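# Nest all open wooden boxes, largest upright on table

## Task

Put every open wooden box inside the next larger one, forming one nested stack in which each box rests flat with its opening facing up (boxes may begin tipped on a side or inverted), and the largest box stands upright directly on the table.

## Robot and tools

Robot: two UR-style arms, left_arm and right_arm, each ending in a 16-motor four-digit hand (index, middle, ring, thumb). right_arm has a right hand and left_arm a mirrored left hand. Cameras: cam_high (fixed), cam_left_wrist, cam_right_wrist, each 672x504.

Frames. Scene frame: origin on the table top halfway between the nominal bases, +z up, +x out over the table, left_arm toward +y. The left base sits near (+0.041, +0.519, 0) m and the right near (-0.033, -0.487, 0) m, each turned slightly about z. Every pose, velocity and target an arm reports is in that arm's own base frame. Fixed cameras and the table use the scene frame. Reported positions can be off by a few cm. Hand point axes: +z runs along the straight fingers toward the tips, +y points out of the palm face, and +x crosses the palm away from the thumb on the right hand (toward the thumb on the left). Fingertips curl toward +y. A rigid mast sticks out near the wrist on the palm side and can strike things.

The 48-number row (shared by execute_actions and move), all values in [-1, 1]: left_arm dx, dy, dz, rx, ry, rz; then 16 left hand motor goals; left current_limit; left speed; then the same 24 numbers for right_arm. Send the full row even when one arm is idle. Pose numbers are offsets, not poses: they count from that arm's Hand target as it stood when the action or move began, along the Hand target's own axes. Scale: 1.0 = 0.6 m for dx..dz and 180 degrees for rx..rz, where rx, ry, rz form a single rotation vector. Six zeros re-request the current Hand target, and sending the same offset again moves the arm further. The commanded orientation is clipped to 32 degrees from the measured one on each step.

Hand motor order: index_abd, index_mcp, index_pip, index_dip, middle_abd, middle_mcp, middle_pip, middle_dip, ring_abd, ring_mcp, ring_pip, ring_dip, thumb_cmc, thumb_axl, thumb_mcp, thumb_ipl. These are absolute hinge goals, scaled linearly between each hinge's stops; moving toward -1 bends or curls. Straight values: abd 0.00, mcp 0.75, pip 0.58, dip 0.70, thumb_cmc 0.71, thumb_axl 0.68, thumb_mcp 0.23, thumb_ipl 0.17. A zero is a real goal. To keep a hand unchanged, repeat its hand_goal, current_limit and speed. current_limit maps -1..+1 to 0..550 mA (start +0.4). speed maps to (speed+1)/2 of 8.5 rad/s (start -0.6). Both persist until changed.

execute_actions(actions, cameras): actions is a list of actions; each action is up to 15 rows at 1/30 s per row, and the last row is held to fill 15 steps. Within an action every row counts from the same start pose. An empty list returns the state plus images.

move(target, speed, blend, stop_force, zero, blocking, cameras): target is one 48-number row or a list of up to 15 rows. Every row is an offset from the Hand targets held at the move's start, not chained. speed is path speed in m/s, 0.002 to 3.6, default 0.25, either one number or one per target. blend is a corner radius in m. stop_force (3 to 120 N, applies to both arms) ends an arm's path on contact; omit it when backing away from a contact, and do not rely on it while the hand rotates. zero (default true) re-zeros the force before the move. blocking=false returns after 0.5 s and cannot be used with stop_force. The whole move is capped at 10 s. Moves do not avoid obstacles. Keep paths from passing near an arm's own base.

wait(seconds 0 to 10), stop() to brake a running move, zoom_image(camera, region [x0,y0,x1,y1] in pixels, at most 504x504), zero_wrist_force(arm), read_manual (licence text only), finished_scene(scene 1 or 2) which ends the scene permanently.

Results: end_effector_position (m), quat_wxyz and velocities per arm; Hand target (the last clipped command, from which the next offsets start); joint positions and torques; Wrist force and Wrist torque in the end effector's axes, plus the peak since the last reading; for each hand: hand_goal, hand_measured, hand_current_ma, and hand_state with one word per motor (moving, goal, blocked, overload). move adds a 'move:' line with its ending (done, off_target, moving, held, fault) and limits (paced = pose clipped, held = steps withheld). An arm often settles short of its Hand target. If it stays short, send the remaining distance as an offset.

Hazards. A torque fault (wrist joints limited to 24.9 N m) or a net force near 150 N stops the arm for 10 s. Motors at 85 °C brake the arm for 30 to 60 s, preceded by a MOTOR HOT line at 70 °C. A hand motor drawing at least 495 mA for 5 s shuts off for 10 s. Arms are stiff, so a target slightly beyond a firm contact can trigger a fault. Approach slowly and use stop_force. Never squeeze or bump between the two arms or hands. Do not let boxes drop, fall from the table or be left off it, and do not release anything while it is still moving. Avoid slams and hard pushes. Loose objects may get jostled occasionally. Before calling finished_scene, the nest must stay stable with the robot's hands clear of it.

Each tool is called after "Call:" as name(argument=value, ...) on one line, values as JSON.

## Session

Call:
execute_actions(actions=[])

Scene clock: 0.00 s.
left_arm: end_effector_position=(+0.5346, -0.2077, +0.3243) hand_goal=(+0.000, +0.754, +0.576, +0.696, +0.000, +0.754, +0.576, +0.696, +0.000, +0.754, +0.576, +0.696, +0.714, +0.678, +0.226, +0.168) hand_measured=(+0.000, +0.754, +0.576, +0.696, +0.000, +0.754, +0.576, +0.696, +0.000, +0.754, +0.576, +0.696, +0.714, +0.678, +0.226, +0.168) hand_current_ma=(+0, +0, +0, +0, +0, +0, +0, +0, +0, +0, +0, +0, +0, +0, +0, +0) hand_state=(goal, goal, goal, goal, goal, goal, goal, goal, goal, goal, goal, goal, goal, goal, goal, goal) hand_current_limit=0.40 hand_speed=-0.60 end_effector_quat_wxyz=(-0.135, +0.579, +0.797, +0.107) | right_arm: end_effector_position=(+0.8104, +0.1090, +0.1839) hand_goal=(+0.000, +0.754, +0.576, +0.696, +0.000, +0.754, +0.576, +0.696, +0.000, +0.754, +0.576, +0.696, +0.714, +0.678, +0.226, +0.168) hand_measured=(+0.000, +0.754, +0.576, +0.696, +0.000, +0.754, +0.576, +0.696, +0.000, +0.754, +0.576, +0.696, +0.714, +0.678, +0.226, +0.168) hand_current_ma=(+0, +0, +0, +0, +0, +0, +0, +0, +0, +0, +0, +0, +0, +0, +0, +0) hand_state=(goal, goal, goal, goal, goal, goal, goal, goal, goal, goal, goal, goal, goal, goal, goal, goal) hand_current_limit=0.40 hand_speed=-0.60 end_effector_quat_wxyz=(+0.043, +0.737, +0.643, -0.206)
Joint positions: left_arm=[2.773 -1.758 -1.454 -1.713 1.845 -0.713] | right_arm=[0.108 -0.721 0.75 -1.3 -1.874 0.29]
Joint velocities: within noise
Joint torques (N m): no reading
Wrist force (N): no reading
Wrist torque (N m): no reading
Wrist force, peak (N): no reading
Hand target: left_arm +0.5346, -0.2077, +0.3243; -0.135, +0.579, +0.797, +0.107 | right_arm +0.8104, +0.1090, +0.1839; +0.043, +0.737, +0.643, -0.206

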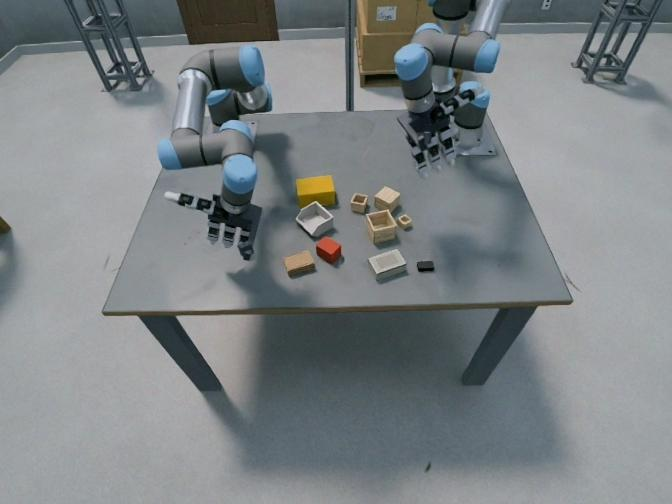

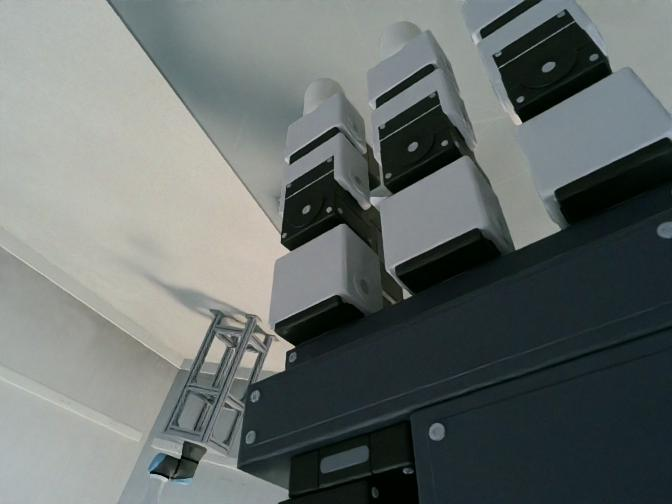

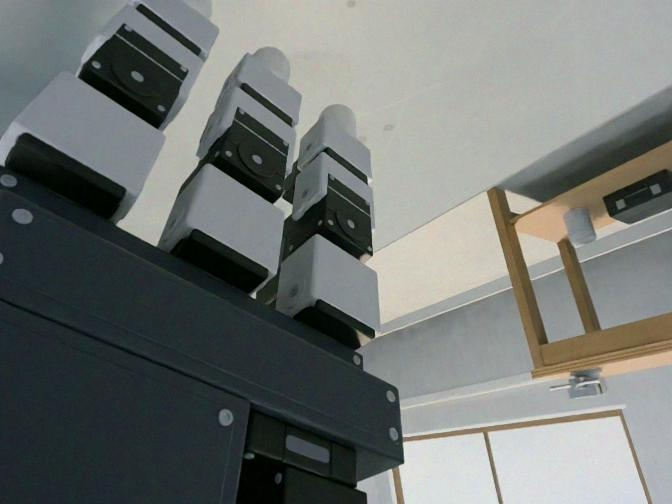

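Call:
zoom_image(camera="cam_high", region=[340, 175, 440, 285])

Call:
zoom_image(camera="cam_high", region=[270, 165, 440, 290])

Call:
zoom_image(camera="cam_high", region=[360, 175, 420, 250])

Scaled by 4.582.

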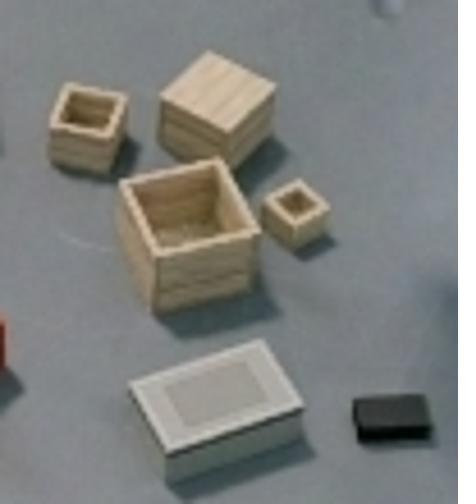

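Scaled by 2.965.

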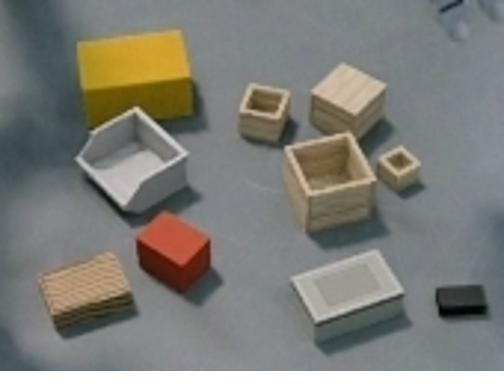

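Scaled by 6.720.

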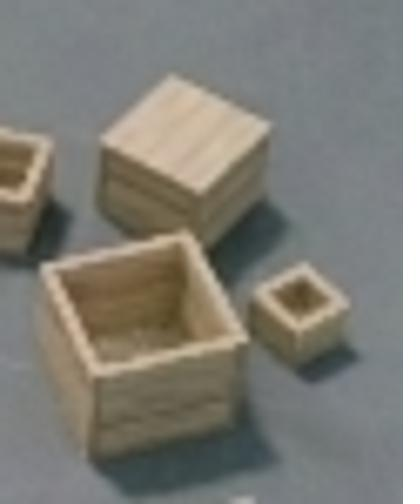

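Call:
move(target=[0.036,-0.0959,0.1787,0.1226,-0.0573,-0.6871, 0,0.754,0.576,0.696,0,0.96,0.96,0.96,0,0.754,0.576,0.696,0.714,0.678,0.226,0.168,0.4,-0.6, 0,0,0,0,0,0, 0,0.754,0.576,0.696,0,0.754,0.576,0.696,0,0.754,0.576,0.696,0.714,0.678,0.226,0.168,0.4,-0.6], speed=0.4, cameras=["cam_high","cam_left_wrist"])

Call:
zoom_image(camera="cam_left_wrist", region=[30, 80, 290, 340])

Call:
zoom_image(camera="cam_high", region=[270, 165, 440, 290])

Scene clock: 49.70 s.
left_arm: end_effector_position=(+0.4637, -0.1711, +0.2299) hand_goal=(+0.000, +0.754, +0.576, +0.696, +0.000, +0.960, +0.960, +0.960, +0.000, +0.754, +0.576, +0.696, +0.714, +0.678, +0.226, +0.168) hand_measured=(+0.000, +0.754, +0.576, +0.696, +0.000, +0.950, +0.954, +0.958, +0.000, +0.754, +0.576, +0.696, +0.714, +0.678, +0.224, +0.168) hand_current_ma=(+0, +0, +0, +0, +0, -2, -1, +0, +0, +0, +0, +0, +0, +0, +0, +0) hand_state=(goal, goal, goal, goal, goal, goal, goal, goal, goal, goal, goal, goal, goal, goal, goal, goal) hand_current_limit=0.40 hand_speed=-0.60 end_effector_quat_wxyz=(+0.000, -0.448, +0.894, +0.000) | right_arm: end_effector_position=(+0.8104, +0.1090, +0.1839) hand_goal=(+0.000, +0.754, +0.576, +0.696, +0.000, +0.754, +0.576, +0.696, +0.000, +0.754, +0.576, +0.696, +0.714, +0.678, +0.226, +0.168) hand_measured=(+0.000, +0.754, +0.576, +0.696, +0.000, +0.754, +0.576, +0.696, +0.000, +0.754, +0.576, +0.696, +0.714, +0.678, +0.224, +0.168) hand_current_ma=(+0, -2, +2, +0, +0, -3, +2, +0, +0, -2, +2, +0, +1, -2, -6, -1) hand_state=(goal, goal, goal, goal, goal, goal, goal, goal, goal, goal, goal, goal, goal, goal, goal, goal) hand_current_limit=0.40 hand_speed=-0.60 end_effector_quat_wxyz=(+0.043, +0.737, +0.643, -0.206)
Joint positions: left_arm=[3.015 -1.791 -1.655 -1.266 1.57 -2.626] | right_arm=[0.108 -0.721 0.75 -1.3 -1.874 0.29]
Joint torques (N m): left_arm=[6.16 49.21 10.23 5.24 1.22 -1.32] | right_arm=[-0.44 -60.18 -23.16 -1.71 -0.83 0]
Wrist force (N): left_arm=[1.3 -0.8 -0.1] | right_arm=[-0.1 -0.3 -0.1]
Wrist torque (N m): left_arm=[-0.10 -0.05 0.23] | right_arm=[-0.03 0.01 -0.02]
Wrist force, peak (N): left_arm=[1.3 -0.8 -0.1] | right_arm=[-0.5 -0.4 0.0]
Hand target: left_arm +0.4637, -0.1711, +0.2299; +0.000, -0.448, +0.894, +0.000 | right_arm +0.8104, +0.1090, +0.1839; +0.043, +0.737, +0.643, -0.206
Off the commanded pose: left_arm 0.000 m, 0 deg | right_arm 0.000 m, 0 deg.
move: done
Images, in order (width x height): cam_high 672x504, cam_left_wrist 672x504.

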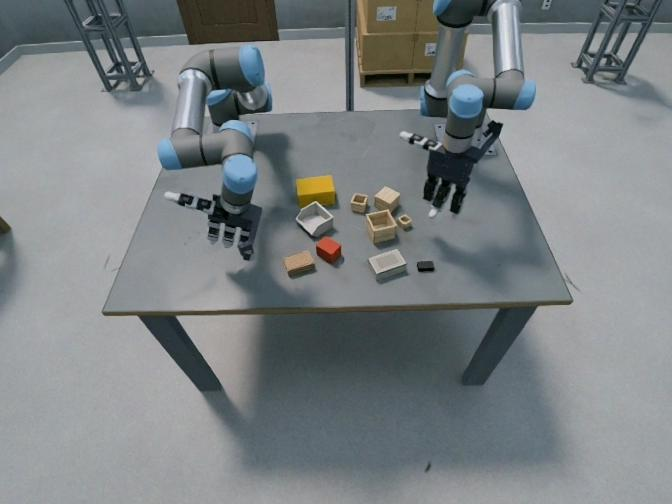

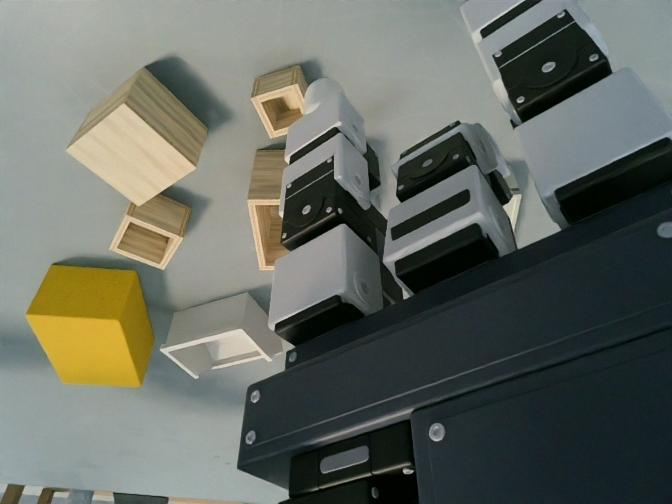

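Scaled by 1.938.

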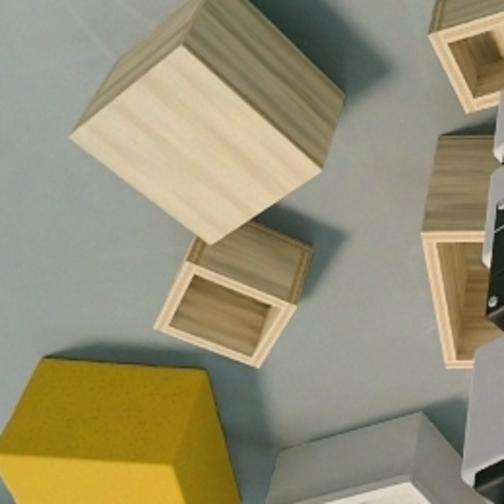

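Scaled by 2.965.

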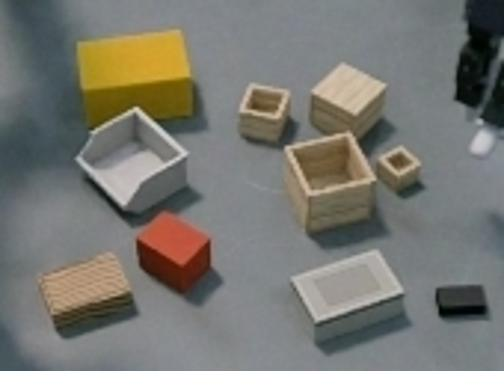

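Call:
move(target=[0.3383,0.0015,0.0333,0,0,0.0206, 0.083,0.754,0.576,0.696,0,0.96,0.96,0.96,-0.083,0.754,0.576,0.696,0.714,0.678,0.226,0.168,0.4,-0.6, 0,0,0,0,0,0, 0,0.754,0.576,0.696,0,0.754,0.576,0.696,0,0.754,0.576,0.696,0.714,0.678,0.226,0.168,0.4,-0.6], speed=0.25, cameras=["cam_high","cam_left_wrist"])

Call:
zoom_image(camera="cam_left_wrist", region=[200, 0, 560, 200])

Call:
zoom_image(camera="cam_high", region=[340, 140, 440, 240])

Scene clock: 55.67 s.
left_arm: end_effector_position=(+0.3415, -0.3331, +0.2100) hand_goal=(+0.084, +0.754, +0.576, +0.696, +0.000, +0.960, +0.960, +0.960, -0.082, +0.754, +0.576, +0.696, +0.714, +0.678, +0.226, +0.168) hand_measured=(+0.082, +0.754, +0.576, +0.696, +0.000, +0.950, +0.954, +0.958, -0.078, +0.754, +0.576, +0.696, +0.714, +0.678, +0.224, +0.168) hand_current_ma=(+0, +0, +0, +0, +0, -2, -1, +0, +0, +0, +0, +0, +0, +0, +0, +0) hand_state=(goal, goal, goal, goal, goal, goal, goal, goal, goal, goal, goal, goal, goal, goal, goal, goal) hand_current_limit=0.40 hand_speed=-0.60 end_effector_quat_wxyz=(+0.000, -0.419, +0.908, +0.000) | right_arm: end_effector_position=(+0.8104, +0.1090, +0.1839) hand_goal=(+0.000, +0.754, +0.576, +0.696, +0.000, +0.754, +0.576, +0.696, +0.000, +0.754, +0.576, +0.696, +0.714, +0.678, +0.226, +0.168) hand_measured=(+0.000, +0.754, +0.576, +0.696, +0.000, +0.754, +0.576, +0.696, +0.000, +0.754, +0.576, +0.696, +0.714, +0.678, +0.224, +0.168) hand_current_ma=(+0, -2, +2, +0, +0, -3, +2, +0, +0, -2, +2, +0, +1, -2, -6, -1) hand_state=(goal, goal, goal, goal, goal, goal, goal, goal, goal, goal, goal, goal, goal, goal, goal, goal) hand_current_limit=0.40 hand_speed=-0.60 end_effector_quat_wxyz=(+0.043, +0.737, +0.643, -0.206)
Joint positions: left_arm=[2.659 -1.758 -1.75 -1.204 1.57 -2.918] | right_arm=[0.108 -0.721 0.75 -1.3 -1.874 0.29]
Joint torques (N m): left_arm=[-8.01 20.25 35.8 5.2 1.26 -1.3] | right_arm=[-0.6 -60.46 -23.05 -1.82 -0.5 0.01]
Wrist force (N): left_arm=[1.4 -0.5 -0.2] | right_arm=[-0.2 0.1 0.0]
Wrist torque (N m): left_arm=[-0.05 -0.07 0.23] | right_arm=[0.02 0.03 -0.02]
Wrist force, peak (N): left_arm=[2.7 -0.2 -0.5] | right_arm=[0.0 -0.7 -0.1]
Hand target: left_arm +0.3414, -0.3332, +0.2100; +0.000, -0.419, +0.908, +0.000 | right_arm +0.8104, +0.1090, +0.1839; +0.043, +0.737, +0.643, -0.206
Off the commanded pose: left_arm 0.000 m, 0 deg | right_arm 0.000 m, 0 deg.
move: done
Images, in order (width x height): cam_high 672x504, cam_left_wrist 672x504.

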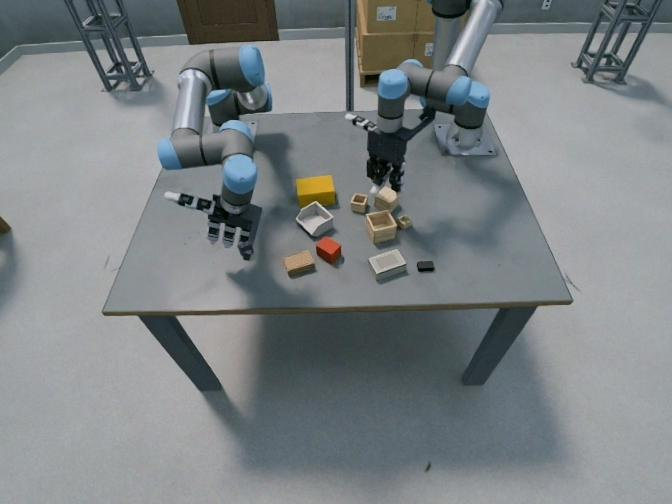

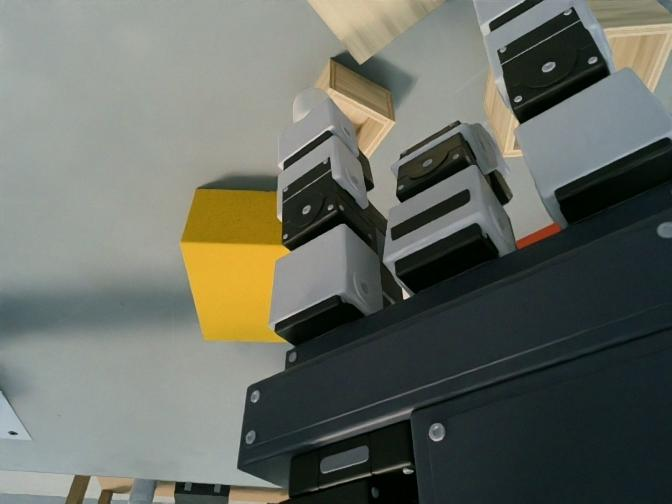

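Scaled by 1.400.

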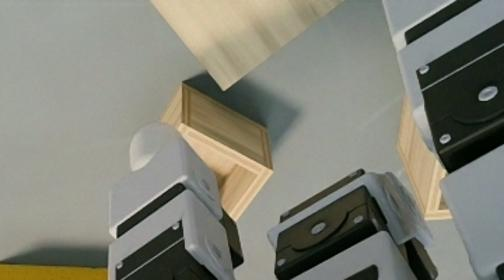

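Scaled by 5.040.

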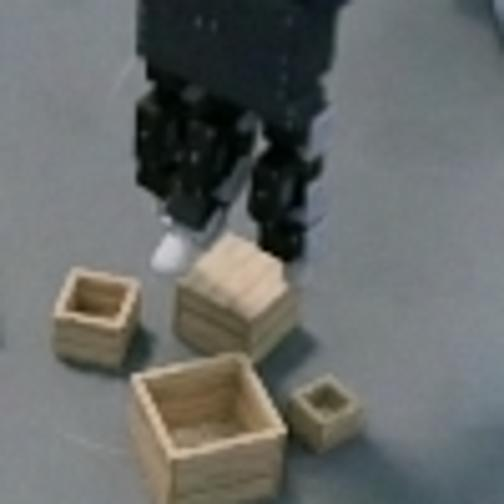

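Call:
execute_actions(actions=[])

Scene clock: 60.27 s.
left_arm: end_effector_position=(+0.3414, -0.3332, +0.2100) hand_goal=(+0.084, +0.754, +0.576, +0.696, +0.000, +0.960, +0.960, +0.960, -0.082, +0.754, +0.576, +0.696, +0.714, +0.678, +0.226, +0.168) hand_measured=(+0.082, +0.754, +0.576, +0.696, +0.000, +0.950, +0.954, +0.958, -0.078, +0.754, +0.576, +0.696, +0.714, +0.678, +0.224, +0.168) hand_current_ma=(+0, +0, +0, +0, +0, -2, -1, +0, +0, +0, +0, +0, +0, +0, +0, +0) hand_state=(goal, goal, goal, goal, goal, goal, goal, goal, goal, goal, goal, goal, goal, goal, goal, goal) hand_current_limit=0.40 hand_speed=-0.60 end_effector_quat_wxyz=(+0.000, -0.419, +0.908, +0.000) | right_arm: end_effector_position=(+0.8104, +0.1090, +0.1839) hand_goal=(+0.000, +0.754, +0.576, +0.696, +0.000, +0.754, +0.576, +0.696, +0.000, +0.754, +0.576, +0.696, +0.714, +0.678, +0.226, +0.168) hand_measured=(+0.000, +0.754, +0.576, +0.696, +0.000, +0.754, +0.576, +0.696, +0.000, +0.754, +0.576, +0.696, +0.714, +0.678, +0.224, +0.168) hand_current_ma=(+0, -2, +2, +0, +0, -3, +2, +0, +0, -2, +2, +0, +1, -2, -6, -1) hand_state=(goal, goal, goal, goal, goal, goal, goal, goal, goal, goal, goal, goal, goal, goal, goal, goal) hand_current_limit=0.40 hand_speed=-0.60 end_effector_quat_wxyz=(+0.043, +0.737, +0.643, -0.206)
Joint positions: left_arm=[2.659 -1.758 -1.75 -1.204 1.57 -2.918] | right_arm=[0.108 -0.721 0.75 -1.3 -1.874 0.29]
Joint velocities: within noise
Joint torques (N m): left_arm=[-9.87 20.2 35.1 5.21 1.13 -1.34] | right_arm=[0.14 -60.07 -23.33 -1.8 -0.73 0.08]
Wrist force (N): left_arm=[1.1 -0.5 0.0] | right_arm=[0.2 -0.2 0.2]
Wrist torque (N m): left_arm=[-0.07 -0.04 0.21] | right_arm=[-0.03 -0.03 0.01]
Wrist force, peak (N): left_arm=[1.6 -0.4 -0.2] | right_arm=[0.2 -0.5 0.1]
Hand target: left_arm +0.3414, -0.3332, +0.2100; +0.000, -0.419, +0.908, +0.000 | right_arm +0.8104, +0.1090, +0.1839; +0.043, +0.737, +0.643, -0.206
Off the commanded pose: left_arm 0.000 m, 0 deg | right_arm 0.000 m, 0 deg.

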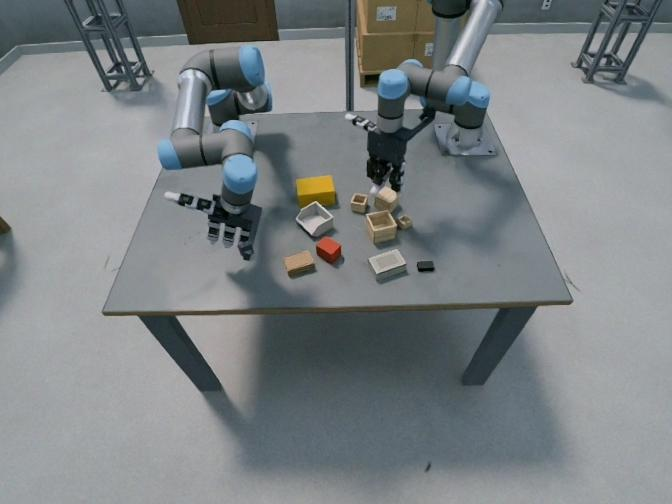

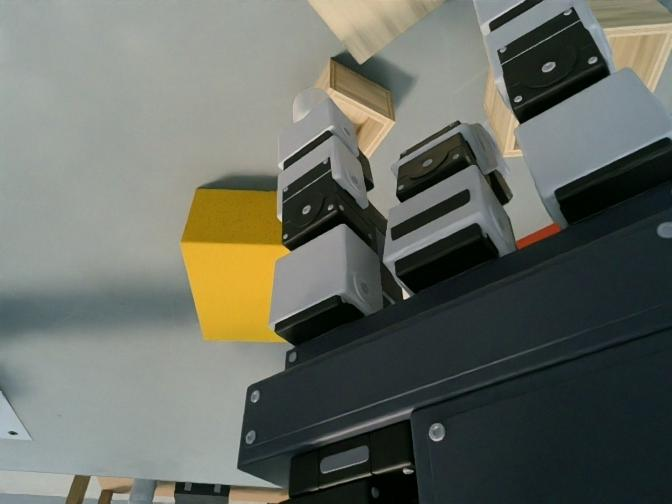

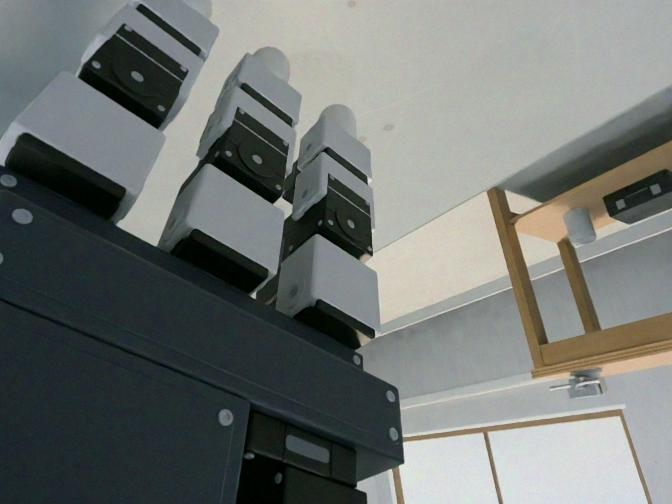

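Call:
move(target=[0.0053,-0.0047,0.1028,0,0,0,0.083,0.754,0.576,0.696,0,0.96,0.96,0.96,-0.083,0.754,0.576,0.696,0.714,0.678,0.226,0.168,0.4,-0.6,0,0,0,0,0,0,0,0.754,0.576,0.696,0,0.754,0.576,0.696,0,0.754,0.576,0.696,0.714,0.678,0.226,0.168,0.4,-0.6], speed=0.08, stop_force=4, cameras=["all"])

Scene clock: 65.77 s.
left_arm: end_effector_position=(+0.3415, -0.3375, +0.1484) hand_goal=(+0.084, +0.754, +0.576, +0.696, +0.000, +0.960, +0.960, +0.960, -0.082, +0.754, +0.576, +0.696, +0.714, +0.678, +0.226, +0.168) hand_measured=(+0.082, +0.754, +0.576, +0.696, +0.000, +0.950, +0.954, +0.958, -0.078, +0.754, +0.576, +0.696, +0.714, +0.678, +0.224, +0.168) hand_current_ma=(+0, +0, +0, +0, +0, -2, -1, +0, +0, +0, +0, +0, +0, +0, +0, +0) hand_state=(goal, goal, goal, goal, goal, goal, goal, goal, goal, goal, goal, goal, goal, goal, goal, goal) hand_current_limit=0.40 hand_speed=-0.60 end_effector_quat_wxyz=(+0.000, -0.419, +0.908, +0.000) | right_arm: end_effector_position=(+0.8104, +0.1090, +0.1839) hand_goal=(+0.000, +0.754, +0.576, +0.696, +0.000, +0.754, +0.576, +0.696, +0.000, +0.754, +0.576, +0.696, +0.714, +0.678, +0.226, +0.168) hand_measured=(+0.000, +0.754, +0.576, +0.696, +0.000, +0.754, +0.576, +0.696, +0.000, +0.754, +0.576, +0.696, +0.714, +0.678, +0.224, +0.168) hand_current_ma=(+0, -2, +2, +0, +0, -3, +2, +0, +0, -2, +2, +0, +1, -2, -6, -1) hand_state=(goal, goal, goal, goal, goal, goal, goal, goal, goal, goal, goal, goal, goal, goal, goal, goal) hand_current_limit=0.40 hand_speed=-0.60 end_effector_quat_wxyz=(+0.043, +0.737, +0.643, -0.206)
Joint positions: left_arm=[2.652 -1.828 -1.835 -1.048 1.57 -2.924] | right_arm=[0.108 -0.721 0.75 -1.3 -1.874 0.29]
Joint torques (N m): left_arm=[-9.32 21.93 7.85 5.12 0.66 -1.29] | right_arm=[0.04 -60.01 -23.5 -1.95 -0.63 0.21]
Wrist force (N): left_arm=[1.5 0.1 -0.2] | right_arm=[-0.3 -0.1 -0.2]
Wrist torque (N m): left_arm=[0.03 -0.12 0.26] | right_arm=[0.01 0.04 -0.03]
Wrist force, peak (N): left_arm=[1.6 -0.6 -0.2] | right_arm=[-0.6 -0.1 0.1]
Hand target: left_arm +0.3415, -0.3375, +0.1484; +0.000, -0.419, +0.908, +0.000 | right_arm +0.8104, +0.1090, +0.1839; +0.043, +0.737, +0.643, -0.206
Off the commanded pose: left_arm 0.000 m, 0 deg | right_arm 0.000 m, 0 deg.
move: done

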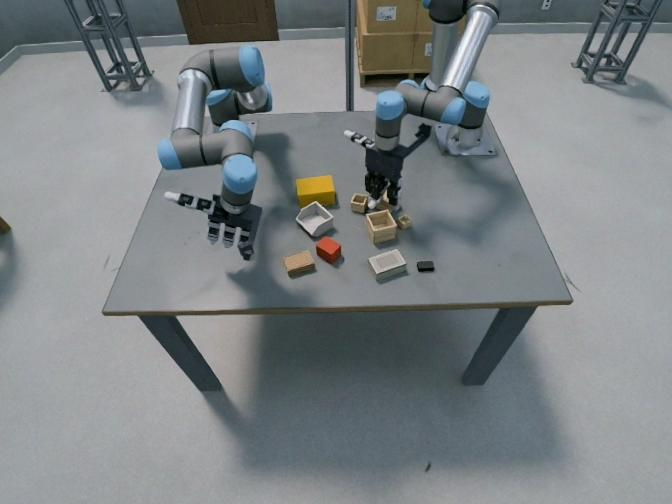

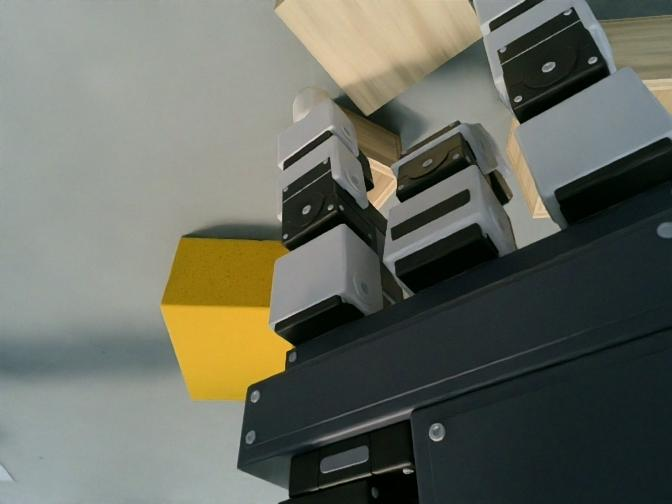

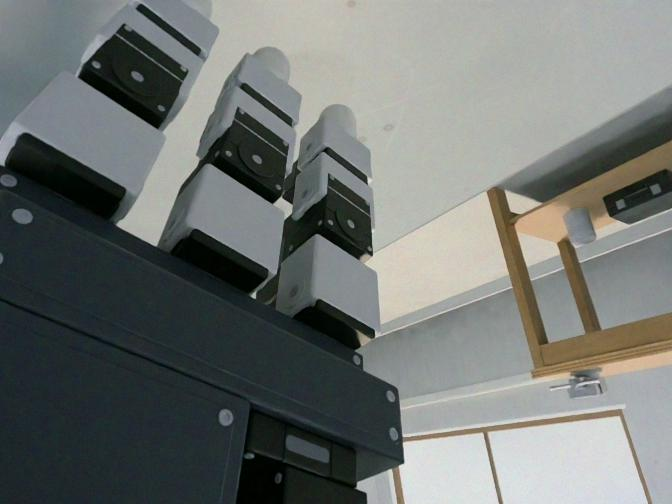

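Call:
zoom_image(camera="cam_left_wrist", region=[230, 0, 560, 200])

Call:
zoom_image(camera="cam_high", region=[330, 130, 450, 260])

Scaled by 1.527.

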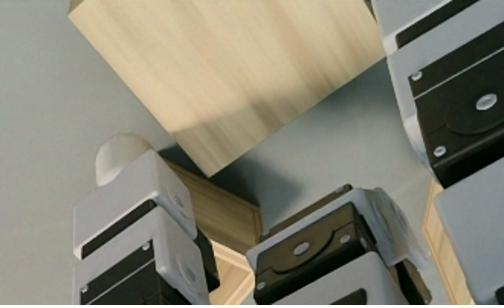

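Scaled by 3.877.

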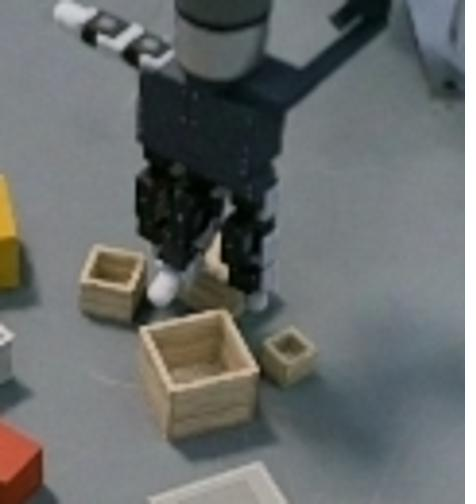

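Call:
move(target=[0,0,0,0,0,0,-0.3,0.754,0.576,0.696,0,0.96,0.96,0.96,0.3,0.754,0.576,0.696,0.714,0.678,0.226,0.168,-0.2,-0.85,0,0,0,0,0,0,0,0.754,0.576,0.696,0,0.754,0.576,0.696,0,0.754,0.576,0.696,0.714,0.678,0.226,0.168,0.4,-0.6], speed=0.08, cameras=["cam_left_wrist"])

Scene clock: 67.93 s.
left_arm: end_effector_position=(+0.3415, -0.3375, +0.1483) hand_goal=(-0.300, +0.754, +0.576, +0.696, +0.000, +0.960, +0.960, +0.960, +0.300, +0.754, +0.576, +0.696, +0.714, +0.678, +0.226, +0.168) hand_measured=(-0.046, +0.754, +0.576, +0.696, +0.000, +0.950, +0.954, +0.958, +0.042, +0.754, +0.576, +0.696, +0.714, +0.678, +0.224, +0.168) hand_current_ma=(+220, +0, +0, +0, +0, -2, -1, +0, -220, +0, +0, +0, +0, +0, +0, +0) hand_state=(blocked, goal, goal, goal, goal, goal, goal, goal, blocked, goal, goal, goal, goal, goal, goal, goal) hand_current_limit=-0.20 hand_speed=-0.85 end_effector_quat_wxyz=(+0.000, -0.419, +0.908, +0.000) | right_arm: end_effector_position=(+0.8104, +0.1090, +0.1839) hand_goal=(+0.000, +0.754, +0.576, +0.696, +0.000, +0.754, +0.576, +0.696, +0.000, +0.754, +0.576, +0.696, +0.714, +0.678, +0.226, +0.168) hand_measured=(+0.000, +0.754, +0.576, +0.696, +0.000, +0.754, +0.576, +0.696, +0.000, +0.754, +0.576, +0.696, +0.714, +0.678, +0.224, +0.168) hand_current_ma=(+0, -2, +2, +0, +0, -3, +2, +0, +0, -2, +2, +0, +1, -2, -6, -1) hand_state=(goal, goal, goal, goal, goal, goal, goal, goal, goal, goal, goal, goal, goal, goal, goal, goal) hand_current_limit=0.40 hand_speed=-0.60 end_effector_quat_wxyz=(+0.043, +0.737, +0.643, -0.206)
Joint positions: left_arm=[2.652 -1.828 -1.835 -1.048 1.57 -2.924] | right_arm=[0.108 -0.721 0.75 -1.3 -1.874 0.29]
Joint torques (N m): left_arm=[-7.32 22.84 8.96 4.97 -0.57 -1.3] | right_arm=[-0.26 -59.79 -22.15 -1.94 -0.67 0.25]
Wrist force (N): left_arm=[1.3 -0.2 0.0] | right_arm=[-0.1 -0.1 -0.1]
Wrist torque (N m): left_arm=[-0.02 -0.07 0.24] | right_arm=[0.00 0.01 -0.02]
Wrist force, peak (N): left_arm=[1.6 -0.5 0.0] | right_arm=[-0.3 -0.4 0.0]
Hand target: left_arm +0.3415, -0.3375, +0.1484; +0.000, -0.419, +0.908, +0.000 | right_arm +0.8104, +0.1090, +0.1839; +0.043, +0.737, +0.643, -0.206
Off the commanded pose: left_arm 0.000 m, 0 deg | right_arm 0.000 m, 0 deg.
move: done
Images, in order (width x height): cam_left_wrist 672x504.

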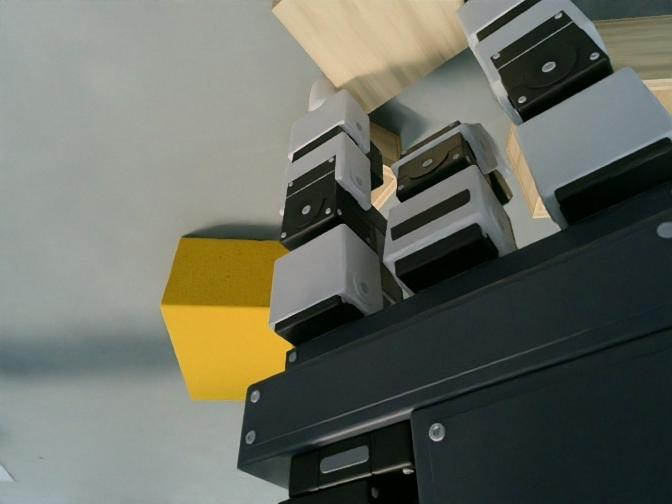

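Contact at ∓.044 as expected. Lift slowly.

Call:
move(target=[0,0,-0.11,0,0,0,-0.3,0.754,0.576,0.696,0,0.96,0.96,0.96,0.3,0.754,0.576,0.696,0.714,0.678,0.226,0.168,-0.2,-0.85,0,0,0,0,0,0,0,0.754,0.576,0.696,0,0.754,0.576,0.696,0,0.754,0.576,0.696,0.714,0.678,0.226,0.168,0.4,-0.6], speed=0.05, cameras=["cam_left_wrist","cam_high"])

Call:
zoom_image(camera="cam_high", region=[330, 130, 450, 260])

Scene clock: 70.27 s.
left_arm: end_effector_position=(+0.3415, -0.3374, +0.2143) hand_goal=(-0.300, +0.754, +0.576, +0.696, +0.000, +0.960, +0.960, +0.960, +0.300, +0.754, +0.576, +0.696, +0.714, +0.678, +0.226, +0.168) hand_measured=(-0.046, +0.754, +0.576, +0.696, +0.000, +0.950, +0.954, +0.958, +0.042, +0.754, +0.576, +0.696, +0.714, +0.678, +0.224, +0.168) hand_current_ma=(+220, +0, +0, +0, +0, -2, -1, +0, -220, +0, +0, +0, +0, +0, +0, +0) hand_state=(blocked, goal, goal, goal, goal, goal, goal, goal, blocked, goal, goal, goal, goal, goal, goal, goal) hand_current_limit=-0.20 hand_speed=-0.85 end_effector_quat_wxyz=(+0.000, -0.419, +0.908, +0.000) | right_arm: end_effector_position=(+0.8104, +0.1090, +0.1839) hand_goal=(+0.000, +0.754, +0.576, +0.696, +0.000, +0.754, +0.576, +0.696, +0.000, +0.754, +0.576, +0.696, +0.714, +0.678, +0.226, +0.168) hand_measured=(+0.000, +0.754, +0.576, +0.696, +0.000, +0.754, +0.576, +0.696, +0.000, +0.754, +0.576, +0.696, +0.714, +0.678, +0.224, +0.168) hand_current_ma=(+0, -2, +2, +0, +0, -3, +2, +0, +0, -2, +2, +0, +1, -2, -6, -1) hand_state=(goal, goal, goal, goal, goal, goal, goal, goal, goal, goal, goal, goal, goal, goal, goal, goal) hand_current_limit=0.40 hand_speed=-0.60 end_effector_quat_wxyz=(+0.043, +0.737, +0.643, -0.206)
Joint positions: left_arm=[2.652 -1.761 -1.735 -1.216 1.57 -2.924] | right_arm=[0.108 -0.721 0.75 -1.3 -1.874 0.29]
Joint torques (N m): left_arm=[5.31 47.42 36.01 0.26 -1.13 0.95] | right_arm=[-1 -60.01 -22.81 -1.98 -0.64 0.32]
Wrist force (N): left_arm=[1.2 -0.2 0.2] | right_arm=[-0.2 -0.3 0.1]
Wrist torque (N m): left_arm=[-0.03 -0.05 0.21] | right_arm=[-0.05 0.03 -0.02]
Wrist force, peak (N): left_arm=[1.7 -0.5 0.3] | right_arm=[-0.4 -0.3 0.4]
Hand target: left_arm +0.3415, -0.3374, +0.2144; +0.000, -0.419, +0.908, +0.000 | right_arm +0.8104, +0.1090, +0.1839; +0.043, +0.737, +0.643, -0.206
Off the commanded pose: left_arm 0.000 m, 0 deg | right_arm 0.000 m, 0 deg.
move: done
Images, in order (width x height): cam_high 672x504, cam_left_wrist 672x504.

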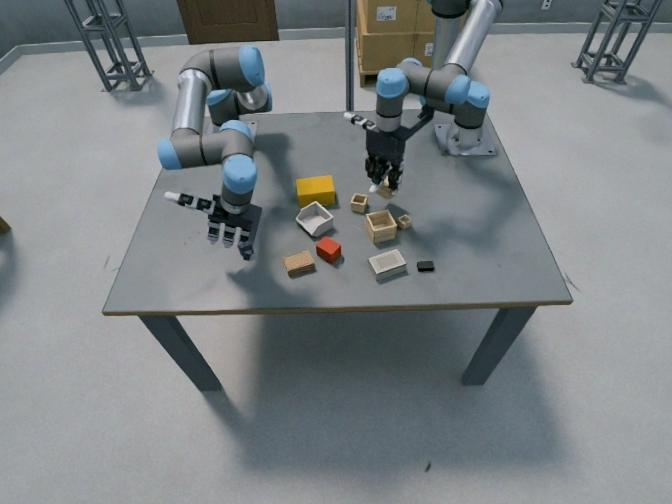

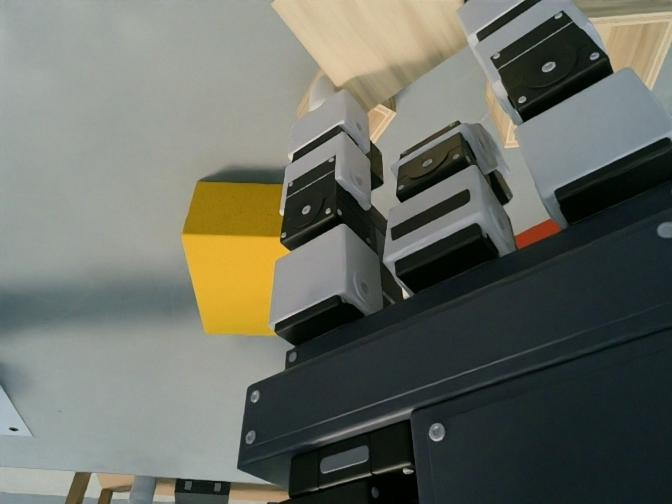

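Scaled by 3.877.

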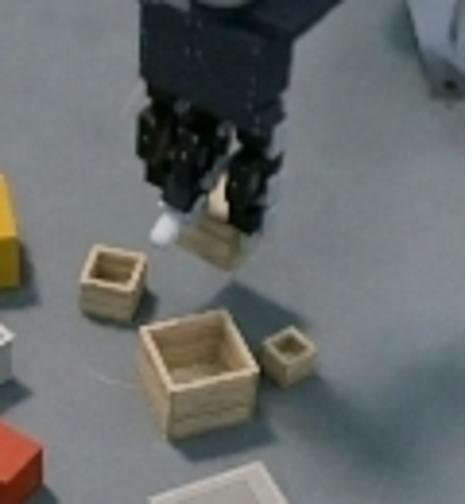

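Call:
move(target=[[-0.2483,0.093,0,0,0,0,-0.3,0.754,0.576,0.696,0,0.96,0.96,0.96,0.3,0.754,0.576,0.696,0.714,0.678,0.226,0.168,-0.2,-0.85,0,0,0,0,0,0,0,0.754,0.576,0.696,0,0.754,0.576,0.696,0,0.754,0.576,0.696,0.714,0.678,0.226,0.168,0.4,-0.6],[-0.2483,0.093,0.06,0,0,0,-0.3,0.754,0.576,0.696,0,0.96,0.96,0.96,0.3,0.754,0.576,0.696,0.714,0.678,0.226,0.168,-0.2,-0.85,0,0,0,0,0,0,0,0.754,0.576,0.696,0,0.754,0.576,0.696,0,0.754,0.576,0.696,0.714,0.678,0.226,0.168,0.4,-0.6]], speed=0.12, blend=0.02, cameras=["cam_left_wrist","cam_high"])

Call:
zoom_image(camera="cam_high", region=[350, 120, 470, 250])

Scene clock: 75.33 s.
left_arm: end_effector_position=(+0.3958, -0.1879, +0.1783) hand_goal=(-0.300, +0.754, +0.576, +0.696, +0.000, +0.960, +0.960, +0.960, +0.300, +0.754, +0.576, +0.696, +0.714, +0.678, +0.226, +0.168) hand_measured=(-0.046, +0.754, +0.576, +0.696, +0.000, +0.950, +0.954, +0.958, +0.042, +0.754, +0.576, +0.696, +0.714, +0.678, +0.224, +0.168) hand_current_ma=(+220, +0, +0, +0, +0, -2, -1, +0, -220, +0, +0, +0, +0, +0, +0, +0) hand_state=(blocked, goal, goal, goal, goal, goal, goal, goal, blocked, goal, goal, goal, goal, goal, goal, goal) hand_current_limit=-0.20 hand_speed=-0.85 end_effector_quat_wxyz=(+0.000, -0.419, +0.908, +0.000) | right_arm: end_effector_position=(+0.8104, +0.1090, +0.1839) hand_goal=(+0.000, +0.754, +0.576, +0.696, +0.000, +0.754, +0.576, +0.696, +0.000, +0.754, +0.576, +0.696, +0.714, +0.678, +0.226, +0.168) hand_measured=(+0.000, +0.754, +0.576, +0.696, +0.000, +0.754, +0.576, +0.696, +0.000, +0.754, +0.576, +0.696, +0.714, +0.678, +0.224, +0.168) hand_current_ma=(+0, -2, +2, +0, +0, -3, +2, +0, +0, -2, +2, +0, +1, -2, -6, -1) hand_state=(goal, goal, goal, goal, goal, goal, goal, goal, goal, goal, goal, goal, goal, goal, goal, goal) hand_current_limit=0.40 hand_speed=-0.60 end_effector_quat_wxyz=(+0.043, +0.737, +0.643, -0.206)
Joint positions: left_arm=[2.954 -1.709 -1.897 -1.106 1.57 -2.622] | right_arm=[0.108 -0.721 0.75 -1.3 -1.874 0.29]
Joint torques (N m): left_arm=[6.25 17.85 9.4 5.27 -1.59 1.24] | right_arm=[-0.01 -60.86 -23.12 -2.01 -0.59 0.35]
Wrist force (N): left_arm=[1.1 -0.2 0.4] | right_arm=[0.1 -0.3 -0.1]
Wrist torque (N m): left_arm=[-0.06 -0.02 0.01] | right_arm=[-0.03 -0.02 0.00]
Wrist force, peak (N): left_arm=[2.0 -1.0 0.0] | right_arm=[0.2 -0.5 -0.1]
Hand target: left_arm +0.3958, -0.1879, +0.1783; +0.000, -0.419, +0.908, +0.000 | right_arm +0.8104, +0.1090, +0.1839; +0.043, +0.737, +0.643, -0.206
Off the commanded pose: left_arm 0.000 m, 0 deg | right_arm 0.000 m, 0 deg.
move: done; blend cut to 0.018 m at target 1
Images, in order (width x height): cam_high 672x504, cam_left_wrist 672x504.

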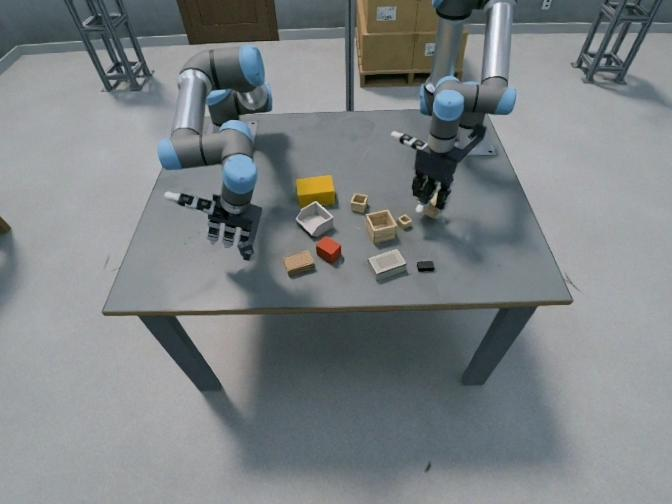

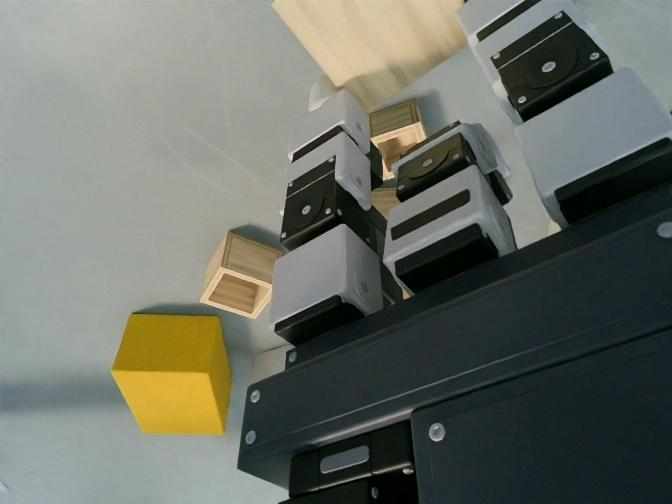

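Scaled by 3.877.

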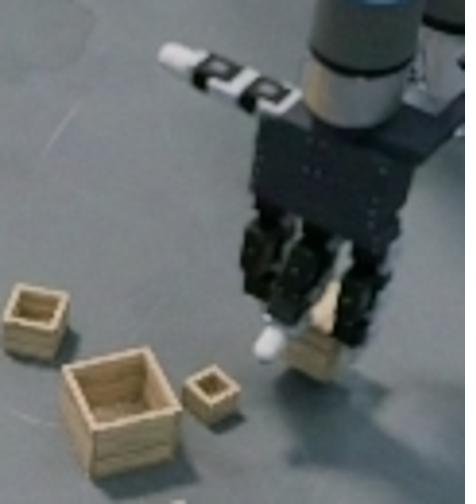

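Call:
execute_actions(actions=[[[0,0,0,0,0,0,-0.3,0.754,0.576,0.696,0,0.96,0.96,0.96,0.3,0.754,0.576,0.696,0.714,0.678,0.226,0.168,-0.5,-0.85,0,0,0,0,0,0,0,0.754,0.576,0.696,0,0.754,0.576,0.696,0,0.754,0.576,0.696,0.714,0.678,0.226,0.168,0.4,-0.6]]], cameras=["cam_left_wrist"])

Call:
execute_actions(actions=[[[0,0,0,0,0,0,-0.3,0.754,0.576,0.696,0,0.96,0.96,0.96,0.3,0.754,0.576,0.696,0.714,0.678,0.226,0.168,-0.65,-0.85,0,0,0,0,0,0,0,0.754,0.576,0.696,0,0.754,0.576,0.696,0,0.754,0.576,0.696,0.714,0.678,0.226,0.168,0.4,-0.6]]], cameras=["cam_left_wrist"])

Scene clock: 76.80 s.
left_arm: end_effector_position=(+0.3958, -0.1879, +0.1783) hand_goal=(-0.300, +0.754, +0.576, +0.696, +0.000, +0.960, +0.960, +0.960, +0.300, +0.754, +0.576, +0.696, +0.714, +0.678, +0.226, +0.168) hand_measured=(-0.046, +0.754, +0.576, +0.696, +0.000, +0.950, +0.954, +0.958, +0.042, +0.754, +0.576, +0.696, +0.714, +0.678, +0.224, +0.168) hand_current_ma=(+137, +0, +0, +0, +0, -2, -1, +0, -137, +0, +0, +0, +0, +0, +0, +0) hand_state=(blocked, goal, goal, goal, goal, goal, goal, goal, blocked, goal, goal, goal, goal, goal, goal, goal) hand_current_limit=-0.50 hand_speed=-0.85 end_effector_quat_wxyz=(+0.000, -0.419, +0.908, +0.000) | right_arm: end_effector_position=(+0.8104, +0.1090, +0.1839) hand_goal=(+0.000, +0.754, +0.576, +0.696, +0.000, +0.754, +0.576, +0.696, +0.000, +0.754, +0.576, +0.696, +0.714, +0.678, +0.226, +0.168) hand_measured=(+0.000, +0.754, +0.576, +0.696, +0.000, +0.754, +0.576, +0.696, +0.000, +0.754, +0.576, +0.696, +0.714, +0.678, +0.224, +0.168) hand_current_ma=(+0, -2, +2, +0, +0, -3, +2, +0, +0, -2, +2, +0, +1, -2, -6, -1) hand_state=(goal, goal, goal, goal, goal, goal, goal, goal, goal, goal, goal, goal, goal, goal, goal, goal) hand_current_limit=0.40 hand_speed=-0.60 end_effector_quat_wxyz=(+0.043, +0.737, +0.643, -0.206)
Joint positions: left_arm=[2.954 -1.709 -1.897 -1.106 1.57 -2.622] | right_arm=[0.108 -0.721 0.75 -1.3 -1.874 0.29]
Joint torques (N m): left_arm=[6.55 17.82 8.67 5.19 -1.45 1.23] | right_arm=[-0.33 -60.69 -22.31 -1.93 -0.5 0.33]
Wrist force (N): left_arm=[0.9 -0.1 0.4] | right_arm=[0.0 -0.2 0.0]
Wrist torque (N m): left_arm=[-0.04 0.00 -0.01] | right_arm=[-0.03 0.00 -0.01]
Wrist force, peak (N): left_arm=[1.1 -0.6 0.3] | right_arm=[0.0 -0.5 0.2]
Hand target: left_arm +0.3958, -0.1879, +0.1783; +0.000, -0.419, +0.908, +0.000 | right_arm +0.8104, +0.1090, +0.1839; +0.043, +0.737, +0.643, -0.206
Off the commanded pose: left_arm 0.000 m, 0 deg | right_arm 0.000 m, 0 deg.
Images, in order (width x height): cam_left_wrist 672x504.

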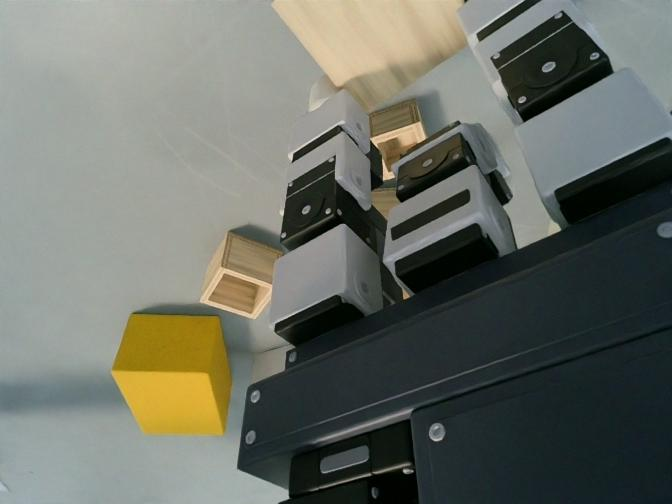

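Scene clock: 77.50 s.
left_arm: end_effector_position=(+0.3958, -0.1879, +0.1783) hand_goal=(-0.300, +0.754, +0.576, +0.696, +0.000, +0.960, +0.960, +0.960, +0.300, +0.754, +0.576, +0.696, +0.714, +0.678, +0.226, +0.168) hand_measured=(-0.046, +0.754, +0.576, +0.696, +0.000, +0.950, +0.954, +0.958, +0.042, +0.754, +0.576, +0.696, +0.714, +0.678, +0.224, +0.168) hand_current_ma=(+96, +0, +0, +0, +0, -2, -1, +0, -96, +0, +0, +0, +0, +0, +0, +0) hand_state=(blocked, goal, goal, goal, goal, goal, goal, goal, blocked, goal, goal, goal, goal, goal, goal, goal) hand_current_limit=-0.65 hand_speed=-0.85 end_effector_quat_wxyz=(+0.000, -0.419, +0.908, +0.000) | right_arm: end_effector_position=(+0.8104, +0.1090, +0.1839) hand_goal=(+0.000, +0.754, +0.576, +0.696, +0.000, +0.754, +0.576, +0.696, +0.000, +0.754, +0.576, +0.696, +0.714, +0.678, +0.226, +0.168) hand_measured=(+0.000, +0.754, +0.576, +0.696, +0.000, +0.754, +0.576, +0.696, +0.000, +0.754, +0.576, +0.696, +0.714, +0.678, +0.224, +0.168) hand_current_ma=(+0, -2, +2, +0, +0, -3, +2, +0, +0, -2, +2, +0, +1, -2, -6, -1) hand_state=(goal, goal, goal, goal, goal, goal, goal, goal, goal, goal, goal, goal, goal, goal, goal, goal) hand_current_limit=0.40 hand_speed=-0.60 end_effector_quat_wxyz=(+0.043, +0.737, +0.643, -0.206)
Joint positions: left_arm=[2.954 -1.709 -1.897 -1.106 1.57 -2.622] | right_arm=[0.108 -0.721 0.75 -1.3 -1.874 0.29]
Joint torques (N m): left_arm=[7.21 17.46 9.05 5.03 -1.42 1.16] | right_arm=[0 -60.17 -23.18 -2 -0.69 0.47]
Wrist force (N): left_arm=[0.8 -0.2 0.3] | right_arm=[0.1 -0.2 -0.2]
Wrist torque (N m): left_arm=[-0.05 0.02 -0.03] | right_arm=[-0.01 0.00 0.00]
Wrist force, peak (N): left_arm=[1.2 -0.2 0.3] | right_arm=[-0.4 -0.5 -0.1]
Hand target: left_arm +0.3958, -0.1879, +0.1783; +0.000, -0.419, +0.908, +0.000 | right_arm +0.8104, +0.1090, +0.1839; +0.043, +0.737, +0.643, -0.206
Off the commanded pose: left_arm 0.000 m, 0 deg | right_arm 0.000 m, 0 deg.
Images, in order (width x height): cam_left_wrist 672x504.

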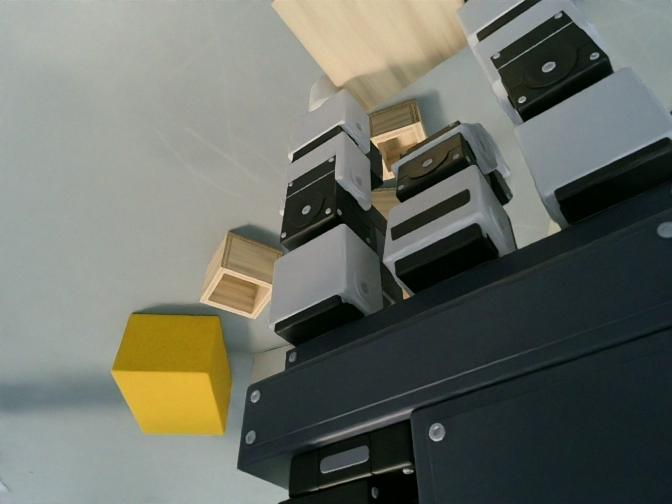

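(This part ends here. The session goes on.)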